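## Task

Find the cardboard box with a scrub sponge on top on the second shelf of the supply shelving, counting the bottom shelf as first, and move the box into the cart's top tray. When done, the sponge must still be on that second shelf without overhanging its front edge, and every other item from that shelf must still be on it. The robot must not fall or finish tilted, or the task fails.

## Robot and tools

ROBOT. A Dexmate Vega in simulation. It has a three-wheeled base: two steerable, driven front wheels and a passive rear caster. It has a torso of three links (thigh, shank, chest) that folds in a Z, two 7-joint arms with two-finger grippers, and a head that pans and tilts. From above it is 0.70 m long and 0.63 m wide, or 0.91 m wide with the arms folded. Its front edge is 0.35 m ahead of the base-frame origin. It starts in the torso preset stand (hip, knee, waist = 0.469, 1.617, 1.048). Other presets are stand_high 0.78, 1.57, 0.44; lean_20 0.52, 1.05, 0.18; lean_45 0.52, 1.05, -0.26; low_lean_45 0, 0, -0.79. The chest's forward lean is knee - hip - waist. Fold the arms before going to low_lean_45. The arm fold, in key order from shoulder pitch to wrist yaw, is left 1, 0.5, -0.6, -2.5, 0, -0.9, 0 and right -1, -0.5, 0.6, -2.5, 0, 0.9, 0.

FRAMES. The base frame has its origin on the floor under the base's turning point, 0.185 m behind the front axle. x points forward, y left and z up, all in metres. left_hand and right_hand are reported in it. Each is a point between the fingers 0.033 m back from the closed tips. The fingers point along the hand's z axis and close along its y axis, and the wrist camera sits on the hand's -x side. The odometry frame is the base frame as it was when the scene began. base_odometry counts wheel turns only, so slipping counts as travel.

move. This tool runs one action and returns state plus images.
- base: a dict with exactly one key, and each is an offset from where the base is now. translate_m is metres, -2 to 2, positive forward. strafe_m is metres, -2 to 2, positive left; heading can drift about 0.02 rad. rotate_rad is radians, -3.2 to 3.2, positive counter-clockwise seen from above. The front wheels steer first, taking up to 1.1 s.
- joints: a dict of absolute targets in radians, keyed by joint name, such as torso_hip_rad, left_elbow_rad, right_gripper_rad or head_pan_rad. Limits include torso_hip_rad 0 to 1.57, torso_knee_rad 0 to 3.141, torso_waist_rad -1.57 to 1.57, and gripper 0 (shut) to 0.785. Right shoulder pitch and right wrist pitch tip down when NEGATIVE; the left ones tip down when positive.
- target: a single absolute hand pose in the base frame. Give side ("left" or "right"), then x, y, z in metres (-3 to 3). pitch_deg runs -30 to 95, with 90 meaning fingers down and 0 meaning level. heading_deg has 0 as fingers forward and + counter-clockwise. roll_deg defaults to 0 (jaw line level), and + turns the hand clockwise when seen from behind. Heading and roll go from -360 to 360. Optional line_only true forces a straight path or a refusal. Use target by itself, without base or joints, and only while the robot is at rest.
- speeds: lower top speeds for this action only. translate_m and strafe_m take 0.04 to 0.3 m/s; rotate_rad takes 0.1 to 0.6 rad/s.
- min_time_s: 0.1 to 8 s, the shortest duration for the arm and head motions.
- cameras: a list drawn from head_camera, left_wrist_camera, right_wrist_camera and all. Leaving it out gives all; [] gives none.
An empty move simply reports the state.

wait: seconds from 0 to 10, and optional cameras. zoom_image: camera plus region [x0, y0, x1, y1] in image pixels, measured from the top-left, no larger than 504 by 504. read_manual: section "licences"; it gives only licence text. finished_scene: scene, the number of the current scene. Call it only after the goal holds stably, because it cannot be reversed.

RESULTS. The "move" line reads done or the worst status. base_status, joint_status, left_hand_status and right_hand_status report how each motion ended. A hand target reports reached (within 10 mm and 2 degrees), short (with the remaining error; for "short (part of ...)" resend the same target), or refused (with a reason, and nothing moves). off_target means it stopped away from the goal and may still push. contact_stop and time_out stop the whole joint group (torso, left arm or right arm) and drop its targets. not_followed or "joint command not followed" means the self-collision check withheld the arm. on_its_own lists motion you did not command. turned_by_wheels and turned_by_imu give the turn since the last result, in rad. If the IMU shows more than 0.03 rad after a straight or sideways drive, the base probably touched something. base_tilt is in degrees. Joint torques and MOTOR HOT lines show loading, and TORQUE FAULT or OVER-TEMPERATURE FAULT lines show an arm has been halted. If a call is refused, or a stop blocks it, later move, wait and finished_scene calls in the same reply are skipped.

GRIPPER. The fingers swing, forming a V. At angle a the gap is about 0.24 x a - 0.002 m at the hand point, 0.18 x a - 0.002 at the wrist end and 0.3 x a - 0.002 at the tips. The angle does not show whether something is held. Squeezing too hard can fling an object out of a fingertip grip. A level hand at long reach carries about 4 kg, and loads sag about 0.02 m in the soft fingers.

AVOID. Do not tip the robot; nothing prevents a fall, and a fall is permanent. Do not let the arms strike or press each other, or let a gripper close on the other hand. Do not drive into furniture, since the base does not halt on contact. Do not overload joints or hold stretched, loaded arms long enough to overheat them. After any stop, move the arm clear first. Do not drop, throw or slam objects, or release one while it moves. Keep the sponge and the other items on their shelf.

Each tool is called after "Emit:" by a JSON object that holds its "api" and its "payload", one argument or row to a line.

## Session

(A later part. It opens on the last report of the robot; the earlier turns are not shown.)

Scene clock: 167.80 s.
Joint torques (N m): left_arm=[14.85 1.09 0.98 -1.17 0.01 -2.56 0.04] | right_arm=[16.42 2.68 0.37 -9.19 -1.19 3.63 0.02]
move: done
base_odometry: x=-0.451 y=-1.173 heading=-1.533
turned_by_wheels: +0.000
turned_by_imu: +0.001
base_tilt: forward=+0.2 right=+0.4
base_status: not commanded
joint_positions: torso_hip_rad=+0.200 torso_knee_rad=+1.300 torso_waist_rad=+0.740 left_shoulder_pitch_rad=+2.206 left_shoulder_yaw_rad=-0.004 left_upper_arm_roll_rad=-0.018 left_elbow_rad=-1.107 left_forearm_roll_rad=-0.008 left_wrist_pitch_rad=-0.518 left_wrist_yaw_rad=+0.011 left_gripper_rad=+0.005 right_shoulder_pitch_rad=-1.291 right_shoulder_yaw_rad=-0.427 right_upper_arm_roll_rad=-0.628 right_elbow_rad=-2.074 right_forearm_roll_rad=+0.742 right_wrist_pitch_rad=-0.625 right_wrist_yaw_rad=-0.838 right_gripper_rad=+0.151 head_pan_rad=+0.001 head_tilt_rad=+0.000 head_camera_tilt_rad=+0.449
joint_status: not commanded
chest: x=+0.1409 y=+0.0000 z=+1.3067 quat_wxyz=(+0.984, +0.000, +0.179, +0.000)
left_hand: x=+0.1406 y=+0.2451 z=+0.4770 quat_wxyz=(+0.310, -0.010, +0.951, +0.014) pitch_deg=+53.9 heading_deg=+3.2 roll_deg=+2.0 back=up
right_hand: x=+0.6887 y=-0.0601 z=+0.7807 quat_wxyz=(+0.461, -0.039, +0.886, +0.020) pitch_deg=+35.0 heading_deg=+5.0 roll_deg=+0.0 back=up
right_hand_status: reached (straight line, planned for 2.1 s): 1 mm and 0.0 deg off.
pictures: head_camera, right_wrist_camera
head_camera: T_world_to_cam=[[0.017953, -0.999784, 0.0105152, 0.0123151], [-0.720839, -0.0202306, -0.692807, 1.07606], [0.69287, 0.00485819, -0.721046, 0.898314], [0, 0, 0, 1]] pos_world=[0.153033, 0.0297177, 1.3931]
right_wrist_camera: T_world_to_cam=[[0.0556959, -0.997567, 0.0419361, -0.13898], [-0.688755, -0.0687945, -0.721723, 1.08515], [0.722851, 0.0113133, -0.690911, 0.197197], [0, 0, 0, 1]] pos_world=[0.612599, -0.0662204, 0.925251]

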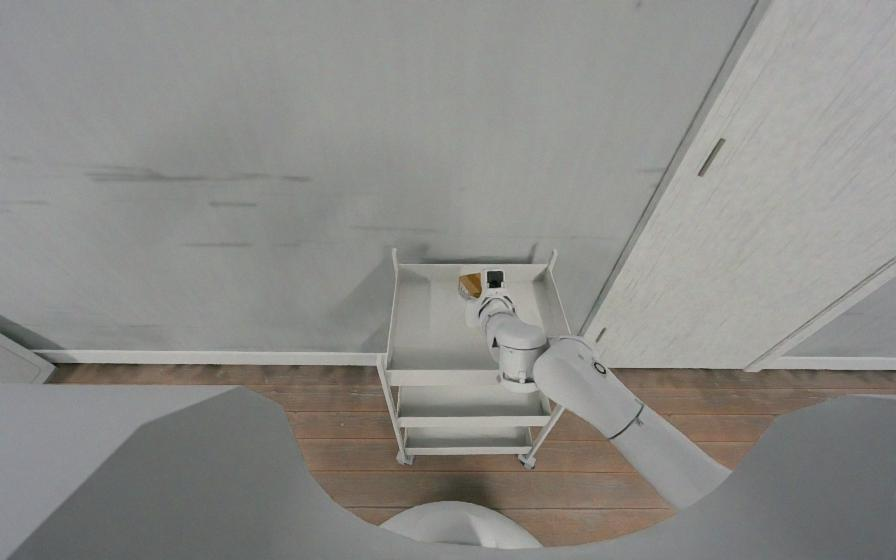

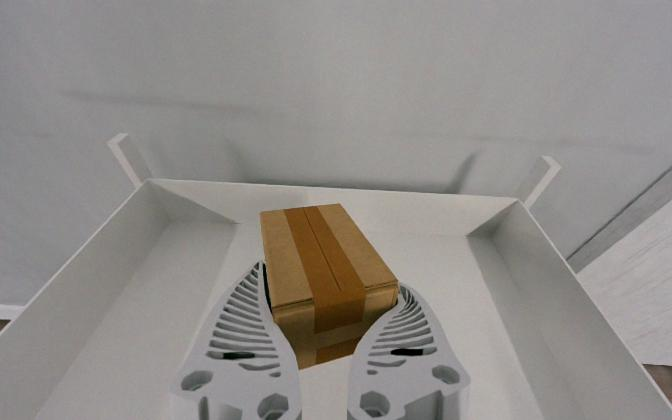

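Emit:
{"api": "move", "payload": {
  "target": {"side":"right","x":0.68,"y":-0.06,"z":0.712,"pitch_deg":35,"heading_deg":5},
  "cameras": ["right_wrist_camera"]
}}

Emit:
{"api": "move", "payload": {
  "target": {"side":"right","x":0.68,"y":-0.06,"z":0.701,"pitch_deg":35,"heading_deg":5},
  "cameras": ["right_wrist_camera"]
}}

Scene clock: 170.63 s.
Joint torques (N m): left_arm=[13.72 0.45 0.9 -1.6 -0.07 -2.56 0.12] | right_arm=[2.36 2.72 0.81 -9.36 -1.39 3.25 0.2]
move: done
base_odometry: x=-0.451 y=-1.173 heading=-1.533
turned_by_wheels: +0.000
turned_by_imu: +0.001
base_tilt: forward=+0.2 right=+0.3
base_status: not commanded
joint_positions: torso_hip_rad=+0.200 torso_knee_rad=+1.300 torso_waist_rad=+0.740 left_shoulder_pitch_rad=+2.206 left_shoulder_yaw_rad=-0.004 left_upper_arm_roll_rad=-0.018 left_elbow_rad=-1.107 left_forearm_roll_rad=-0.008 left_wrist_pitch_rad=-0.518 left_wrist_yaw_rad=+0.011 left_gripper_rad=+0.005 right_shoulder_pitch_rad=-1.307 right_shoulder_yaw_rad=-0.413 right_upper_arm_roll_rad=-0.696 right_elbow_rad=-1.859 right_forearm_roll_rad=+0.642 right_wrist_pitch_rad=-0.419 right_wrist_yaw_rad=-0.732 right_gripper_rad=+0.151 head_pan_rad=+0.001 head_tilt_rad=+0.000 head_camera_tilt_rad=+0.449
joint_status: not commanded
chest: x=+0.1409 y=+0.0000 z=+1.3067 quat_wxyz=(+0.984, +0.000, +0.179, +0.000)
left_hand: x=+0.1406 y=+0.2451 z=+0.4770 quat_wxyz=(+0.310, -0.010, +0.951, +0.014) pitch_deg=+53.9 heading_deg=+3.2 roll_deg=+2.0 back=up
right_hand: x=+0.6803 y=-0.0602 z=+0.7134 quat_wxyz=(+0.461, -0.038, +0.886, +0.020) pitch_deg=+35.0 heading_deg=+5.0 roll_deg=+0.0 back=up
right_hand_status: reached (straight line, planned for 1.0 s): 1 mm and 0.0 deg off.
right_wrist_camera: T_world_to_cam=[[0.0551647, -0.99761, 0.0415997, -0.135192], [-0.689206, -0.0681907, -0.72135, 1.03092], [0.722463, 0.0111223, -0.691321, 0.157342], [0, 0, 0, 1]] pos_world=[0.6043, -0.0663202, 0.858051]

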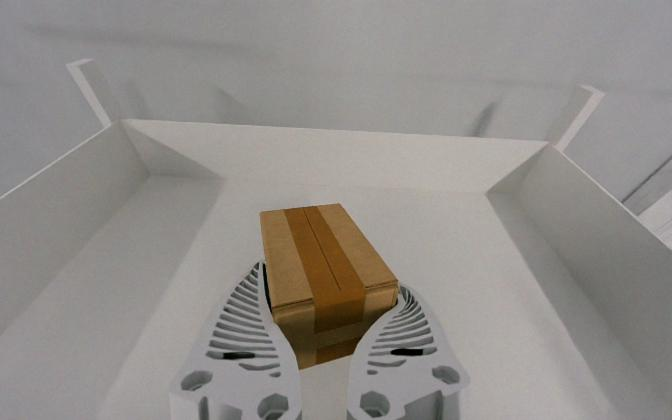

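Scene clock: 172.00 s.
Joint torques (N m): left_arm=[14.29 0.83 1 -1.89 -0.06 -2.27 0.11] | right_arm=[13.61 2.78 1.1 -6.78 -1 2.19 0.06]
move: done
base_odometry: x=-0.451 y=-1.173 heading=-1.533
turned_by_wheels: +0.000
turned_by_imu: +0.000
base_tilt: forward=+0.2 right=+0.3
base_status: not commanded
joint_positions: torso_hip_rad=+0.200 torso_knee_rad=+1.300 torso_waist_rad=+0.740 left_shoulder_pitch_rad=+2.206 left_shoulder_yaw_rad=-0.004 left_upper_arm_roll_rad=-0.018 left_elbow_rad=-1.107 left_forearm_roll_rad=-0.008 left_wrist_pitch_rad=-0.518 left_wrist_yaw_rad=+0.011 left_gripper_rad=+0.005 right_shoulder_pitch_rad=-1.304 right_shoulder_yaw_rad=-0.405 right_upper_arm_roll_rad=-0.706 right_elbow_rad=-1.815 right_forearm_roll_rad=+0.629 right_wrist_pitch_rad=-0.384 right_wrist_yaw_rad=-0.714 right_gripper_rad=+0.151 head_pan_rad=+0.001 head_tilt_rad=+0.000 head_camera_tilt_rad=+0.449
joint_status: not commanded
chest: x=+0.1409 y=+0.0000 z=+1.3067 quat_wxyz=(+0.984, +0.000, +0.179, +0.000)
left_hand: x=+0.1406 y=+0.2451 z=+0.4770 quat_wxyz=(+0.310, -0.010, +0.951, +0.014) pitch_deg=+53.9 heading_deg=+3.2 roll_deg=+2.0 back=up
right_hand: x=+0.6798 y=-0.0602 z=+0.7021 quat_wxyz=(+0.461, -0.039, +0.886, +0.020) pitch_deg=+35.0 heading_deg=+5.0 roll_deg=+0.0 back=up
right_hand_status: reached (straight line, planned for 0.5 s): 1 mm and 0.0 deg off.
right_wrist_camera: T_world_to_cam=[[0.0553831, -0.997595, 0.0416741, -0.134889], [-0.689292, -0.0683969, -0.721248, 1.02238], [0.722364, 0.0112193, -0.691422, 0.150043], [0, 0, 0, 1]] pos_world=[0.6038, -0.0663204, 0.846752]

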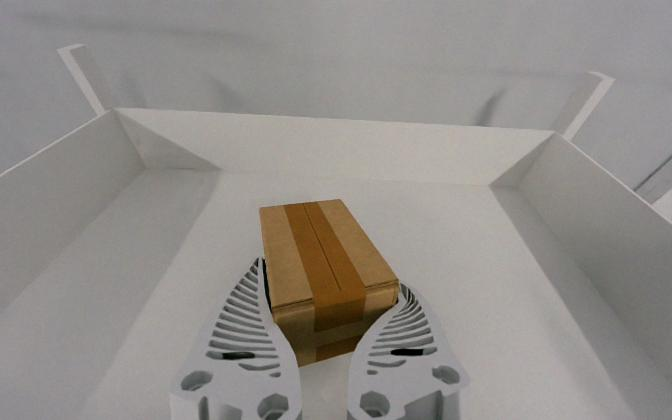

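Emit:
{"api": "move", "payload": {
  "target": {"side":"right","x":0.68,"y":-0.06,"z":0.692,"pitch_deg":35,"heading_deg":5},
  "cameras": ["right_wrist_camera"]
}}

Scene clock: 173.50 s.
Joint torques (N m): left_arm=[13.8 0.48 1.05 -1.9 -0.13 -2.31 0.18] | right_arm=[12.57 0.46 0.32 -4.12 -0.41 1.54 0.3]
move: done
base_odometry: x=-0.451 y=-1.173 heading=-1.533
turned_by_wheels: +0.000
turned_by_imu: +0.000
base_tilt: forward=+0.1 right=+0.3
base_status: not commanded
joint_positions: torso_hip_rad=+0.200 torso_knee_rad=+1.300 torso_waist_rad=+0.740 left_shoulder_pitch_rad=+2.206 left_shoulder_yaw_rad=-0.004 left_upper_arm_roll_rad=-0.018 left_elbow_rad=-1.107 left_forearm_roll_rad=-0.008 left_wrist_pitch_rad=-0.518 left_wrist_yaw_rad=+0.011 left_gripper_rad=+0.005 right_shoulder_pitch_rad=-1.301 right_shoulder_yaw_rad=-0.397 right_upper_arm_roll_rad=-0.713 right_elbow_rad=-1.777 right_forearm_roll_rad=+0.618 right_wrist_pitch_rad=-0.357 right_wrist_yaw_rad=-0.700 right_gripper_rad=+0.151 head_pan_rad=+0.001 head_tilt_rad=+0.000 head_camera_tilt_rad=+0.449
joint_status: not commanded
chest: x=+0.1409 y=+0.0000 z=+1.3067 quat_wxyz=(+0.984, +0.000, +0.179, +0.000)
left_hand: x=+0.1406 y=+0.2451 z=+0.4770 quat_wxyz=(+0.310, -0.010, +0.951, +0.014) pitch_deg=+53.9 heading_deg=+3.2 roll_deg=+2.0 back=up
right_hand: x=+0.6799 y=-0.0601 z=+0.6932 quat_wxyz=(+0.461, -0.039, +0.886, +0.020) pitch_deg=+35.0 heading_deg=+5.0 roll_deg=+0.0 back=up
right_hand_status: reached (straight line, planned for 0.4 s): 1 mm and 0.0 deg off.
right_wrist_camera: T_world_to_cam=[[0.05544, -0.9976, 0.0414911, -0.1343], [-0.688928, -0.0682983, -0.721604, 1.01605], [0.722706, 0.0114213, -0.691061, 0.143393], [0, 0, 0, 1]] pos_world=[0.603799, -0.0662207, 0.837851]

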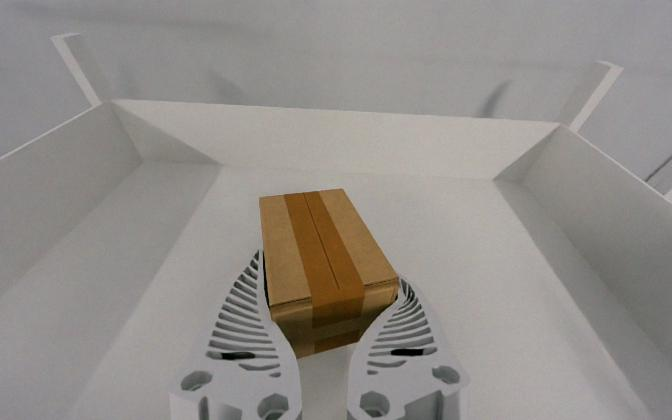

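Emit:
{"api": "move", "payload": {
  "target": {"side":"right","x":0.68,"y":-0.06,"z":0.685,"pitch_deg":35,"heading_deg":5},
  "cameras": ["right_wrist_camera"]
}}

Emit:
{"api": "move", "payload": {
  "target": {"side":"right","x":0.68,"y":-0.06,"z":0.679,"pitch_deg":35,"heading_deg":5},
  "cameras": ["right_wrist_camera"]
}}

Scene clock: 174.93 s.
Joint torques (N m): left_arm=[13.44 0.7 1.11 -1.52 -0.1 -2.33 0.17] | right_arm=[11.39 0.82 0.51 -1.26 0.41 -1.33 -0.06]
move: done
base_odometry: x=-0.451 y=-1.173 heading=-1.533
turned_by_wheels: +0.000
turned_by_imu: +0.000
base_tilt: forward=+0.2 right=+0.3
base_status: not commanded
joint_positions: torso_hip_rad=+0.200 torso_knee_rad=+1.300 torso_waist_rad=+0.740 left_shoulder_pitch_rad=+2.206 left_shoulder_yaw_rad=-0.004 left_upper_arm_roll_rad=-0.018 left_elbow_rad=-1.107 left_forearm_roll_rad=-0.008 left_wrist_pitch_rad=-0.518 left_wrist_yaw_rad=+0.011 left_gripper_rad=+0.005 right_shoulder_pitch_rad=-1.298 right_shoulder_yaw_rad=-0.391 right_upper_arm_roll_rad=-0.719 right_elbow_rad=-1.748 right_forearm_roll_rad=+0.610 right_wrist_pitch_rad=-0.335 right_wrist_yaw_rad=-0.689 right_gripper_rad=+0.151 head_pan_rad=+0.001 head_tilt_rad=+0.000 head_camera_tilt_rad=+0.449
joint_status: not commanded
chest: x=+0.1407 y=+0.0000 z=+1.3068 quat_wxyz=(+0.984, +0.000, +0.179, +0.000)
left_hand: x=+0.1406 y=+0.2451 z=+0.4770 quat_wxyz=(+0.310, -0.010, +0.951, +0.014) pitch_deg=+53.9 heading_deg=+3.2 roll_deg=+2.0 back=up
right_hand: x=+0.6800 y=-0.0600 z=+0.6868 quat_wxyz=(+0.462, -0.039, +0.886, +0.020) pitch_deg=+35.0 heading_deg=+5.0 roll_deg=+0.0 back=up
right_hand_status: reached (straight line, planned for 0.4 s): 2 mm and 0.0 deg off.
right_wrist_camera: T_world_to_cam=[[0.055408, -0.997611, 0.0412626, -0.133718], [-0.688215, -0.0680994, -0.722304, 1.01145], [0.723388, 0.0116238, -0.690344, 0.137837], [0, 0, 0, 1]] pos_world=[0.603798, -0.066121, 0.83125]

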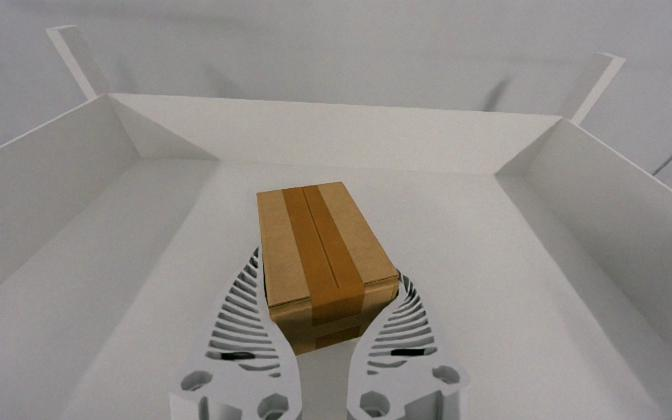

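Scene clock: 176.07 s.
Joint torques (N m): left_arm=[14.24 -0.01 1.11 -1.17 -0.12 -2.15 0.03] | right_arm=[9.92 0.09 0.15 -1 0.63 -1.09 -0.06]
move: done
base_odometry: x=-0.451 y=-1.173 heading=-1.533
turned_by_wheels: +0.000
turned_by_imu: +0.000
base_tilt: forward=+0.1 right=+0.3
base_status: not commanded
joint_positions: torso_hip_rad=+0.200 torso_knee_rad=+1.300 torso_waist_rad=+0.740 left_shoulder_pitch_rad=+2.206 left_shoulder_yaw_rad=-0.004 left_upper_arm_roll_rad=-0.018 left_elbow_rad=-1.107 left_forearm_roll_rad=-0.008 left_wrist_pitch_rad=-0.518 left_wrist_yaw_rad=+0.011 left_gripper_rad=+0.005 right_shoulder_pitch_rad=-1.295 right_shoulder_yaw_rad=-0.385 right_upper_arm_roll_rad=-0.723 right_elbow_rad=-1.721 right_forearm_roll_rad=+0.604 right_wrist_pitch_rad=-0.316 right_wrist_yaw_rad=-0.679 right_gripper_rad=+0.150 head_pan_rad=+0.001 head_tilt_rad=+0.000 head_camera_tilt_rad=+0.449
joint_status: not commanded
chest: x=+0.1406 y=+0.0000 z=+1.3068 quat_wxyz=(+0.984, +0.000, +0.179, +0.000)
left_hand: x=+0.1406 y=+0.2451 z=+0.4771 quat_wxyz=(+0.310, -0.010, +0.951, +0.014) pitch_deg=+53.9 heading_deg=+3.2 roll_deg=+2.0 back=up
right_hand: x=+0.6803 y=-0.0599 z=+0.6809 quat_wxyz=(+0.462, -0.038, +0.886, +0.020) pitch_deg=+34.9 heading_deg=+5.0 roll_deg=+0.0 back=up
right_hand_status: reached (straight line, planned for 0.4 s): 2 mm and 0.1 deg off.
right_wrist_camera: T_world_to_cam=[[0.0553947, -0.997622, 0.0410113, -0.133265], [-0.687808, -0.0679016, -0.72271, 1.00736], [0.723776, 0.0118264, -0.689933, 0.133131], [0, 0, 0, 1]] pos_world=[0.603898, -0.0661213, 0.825349]

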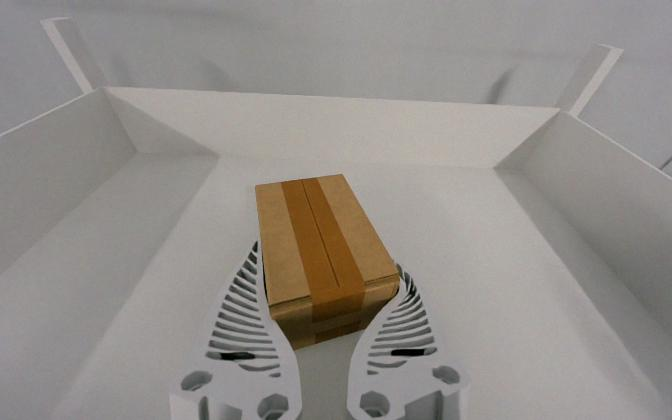

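Emit:
{"api": "move", "payload": {
  "joints": {"right_gripper_rad": 0.3},
  "cameras": ["right_wrist_camera"]
}}

Emit:
{"api": "move", "payload": {
  "joints": {"right_gripper_rad": 0.6},
  "cameras": ["right_wrist_camera"]
}}

Scene clock: 176.90 s.
Joint torques (N m): left_arm=[14.74 0.58 0.9 -2.13 -0.04 -2.4 0.14] | right_arm=[8.3 -0.12 -0.15 -0.41 0.63 -1.08 -0.1]
move: done
base_odometry: x=-0.451 y=-1.173 heading=-1.533
turned_by_wheels: +0.000
turned_by_imu: +0.000
base_tilt: forward=+0.2 right=+0.3
base_status: not commanded
joint_positions: torso_hip_rad=+0.200 torso_knee_rad=+1.300 torso_waist_rad=+0.740 left_shoulder_pitch_rad=+2.206 left_shoulder_yaw_rad=-0.004 left_upper_arm_roll_rad=-0.018 left_elbow_rad=-1.107 left_forearm_roll_rad=-0.008 left_wrist_pitch_rad=-0.518 left_wrist_yaw_rad=+0.011 left_gripper_rad=+0.005 right_shoulder_pitch_rad=-1.294 right_shoulder_yaw_rad=-0.384 right_upper_arm_roll_rad=-0.724 right_elbow_rad=-1.716 right_forearm_roll_rad=+0.603 right_wrist_pitch_rad=-0.313 right_wrist_yaw_rad=-0.677 right_gripper_rad=+0.300 head_pan_rad=+0.001 head_tilt_rad=+0.000 head_camera_tilt_rad=+0.449
joint_status: all done
chest: x=+0.1406 y=+0.0000 z=+1.3068 quat_wxyz=(+0.984, +0.000, +0.179, +0.000)
left_hand: x=+0.1406 y=+0.2451 z=+0.4771 quat_wxyz=(+0.310, -0.010, +0.951, +0.014) pitch_deg=+53.8 heading_deg=+3.2 roll_deg=+2.0 back=up
right_hand: x=+0.6803 y=-0.0600 z=+0.6800 quat_wxyz=(+0.462, -0.038, +0.886, +0.020) pitch_deg=+34.9 heading_deg=+5.0 roll_deg=+0.0 back=up
right_wrist_camera: T_world_to_cam=[[0.0553154, -0.997623, 0.0410866, -0.133248], [-0.687711, -0.0678999, -0.722803, 1.0068], [0.723875, 0.0117264, -0.689832, 0.132288], [0, 0, 0, 1]] pos_world=[0.603997, -0.0661212, 0.824449]

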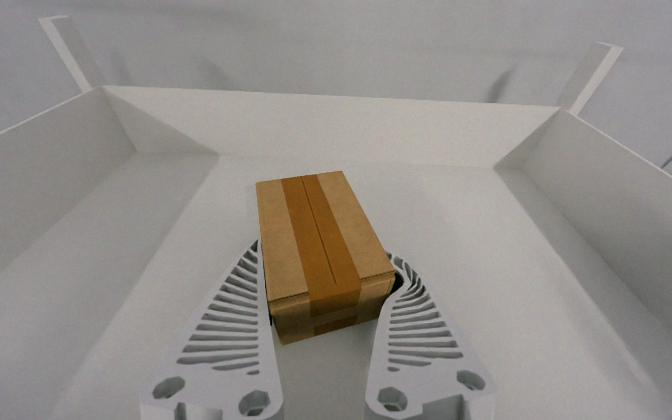

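Scene clock: 177.73 s.
Joint torques (N m): left_arm=[14.24 0.96 0.88 -1.24 -0.07 -2.23 0.16] | right_arm=[6.21 1.34 -1.92 -3.07 0.52 -0.17 0.03]
move: done
base_odometry: x=-0.451 y=-1.173 heading=-1.533
turned_by_wheels: +0.000
turned_by_imu: +0.000
base_tilt: forward=+0.2 right=+0.3
base_status: not commanded
joint_positions: torso_hip_rad=+0.200 torso_knee_rad=+1.300 torso_waist_rad=+0.740 left_shoulder_pitch_rad=+2.206 left_shoulder_yaw_rad=-0.004 left_upper_arm_roll_rad=-0.018 left_elbow_rad=-1.107 left_forearm_roll_rad=-0.008 left_wrist_pitch_rad=-0.518 left_wrist_yaw_rad=+0.011 left_gripper_rad=+0.005 right_shoulder_pitch_rad=-1.294 right_shoulder_yaw_rad=-0.383 right_upper_arm_roll_rad=-0.724 right_elbow_rad=-1.715 right_forearm_roll_rad=+0.603 right_wrist_pitch_rad=-0.312 right_wrist_yaw_rad=-0.677 right_gripper_rad=+0.600 head_pan_rad=+0.001 head_tilt_rad=+0.000 head_camera_tilt_rad=+0.449
joint_status: all done
chest: x=+0.1406 y=+0.0000 z=+1.3068 quat_wxyz=(+0.984, +0.000, +0.179, +0.000)
left_hand: x=+0.1406 y=+0.2451 z=+0.4771 quat_wxyz=(+0.310, -0.010, +0.951, +0.014) pitch_deg=+53.8 heading_deg=+3.2 roll_deg=+2.0 back=up
right_hand: x=+0.6803 y=-0.0602 z=+0.6796 quat_wxyz=(+0.462, -0.038, +0.886, +0.020) pitch_deg=+34.9 heading_deg=+5.0 roll_deg=+0.0 back=up
right_wrist_camera: T_world_to_cam=[[0.055177, -0.997615, 0.041482, -0.133672], [-0.688026, -0.0680957, -0.722484, 1.00641], [0.723585, 0.0113238, -0.690142, 0.132418], [0, 0, 0, 1]] pos_world=[0.603998, -0.0663206, 0.82405]

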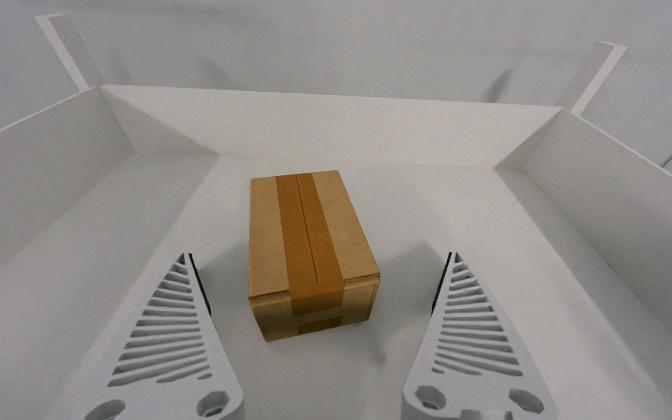

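Emit:
{"api": "move", "payload": {
  "target": {"side":"right","x":0.595,"y":-0.067,"z":0.80,"pitch_deg":35,"heading_deg":5},
  "cameras": ["right_wrist_camera"]
}}

Scene clock: 181.90 s.
Joint torques (N m): left_arm=[13.49 1.07 0.75 -2.18 -0.13 -2.19 0.07] | right_arm=[-0.34 -1.67 5.41 -13 -0.38 1.78 -0.2]
move: done
base_odometry: x=-0.451 y=-1.173 heading=-1.533
turned_by_wheels: +0.000
turned_by_imu: +0.001
base_tilt: forward=+0.1 right=+0.3
base_status: not commanded
joint_positions: torso_hip_rad=+0.200 torso_knee_rad=+1.300 torso_waist_rad=+0.740 left_shoulder_pitch_rad=+2.206 left_shoulder_yaw_rad=-0.004 left_upper_arm_roll_rad=-0.018 left_elbow_rad=-1.107 left_forearm_roll_rad=-0.008 left_wrist_pitch_rad=-0.518 left_wrist_yaw_rad=+0.011 left_gripper_rad=+0.005 right_shoulder_pitch_rad=-1.525 right_shoulder_yaw_rad=-0.545 right_upper_arm_roll_rad=-0.642 right_elbow_rad=-2.341 right_forearm_roll_rad=+0.704 right_wrist_pitch_rad=-0.595 right_wrist_yaw_rad=-0.937 right_gripper_rad=+0.600 head_pan_rad=+0.001 head_tilt_rad=+0.000 head_camera_tilt_rad=+0.449
joint_status: not commanded
chest: x=+0.1406 y=+0.0000 z=+1.3068 quat_wxyz=(+0.984, +0.000, +0.179, +0.000)
left_hand: x=+0.1406 y=+0.2451 z=+0.4771 quat_wxyz=(+0.310, -0.010, +0.951, +0.014) pitch_deg=+53.9 heading_deg=+3.2 roll_deg=+2.0 back=up
right_hand: x=+0.5957 y=-0.0668 z=+0.7984 quat_wxyz=(+0.461, -0.039, +0.886, +0.020) pitch_deg=+35.0 heading_deg=+5.0 roll_deg=+0.0 back=up
right_hand_status: reached (straight line, planned for 2.3 s): 2 mm and 0.0 deg off.
right_wrist_camera: T_world_to_cam=[[0.0558846, -0.99757, 0.0416135, -0.141031], [-0.689357, -0.0687013, -0.721157, 1.03334], [0.722263, 0.011615, -0.691521, 0.277627], [0, 0, 0, 1]] pos_world=[0.5197, -0.0729209, 0.943052]

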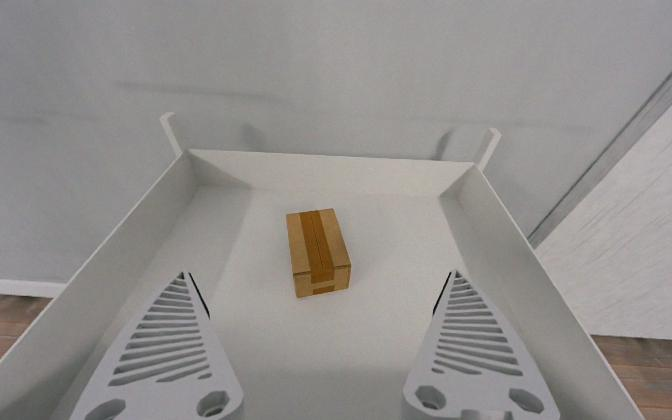

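Done cleanly. The sponge was confirmed on the shelf earlier.

Emit:
{"api": "finished_scene", "payload": {
  "scene": 2
}}

The scene is finished: the task was done.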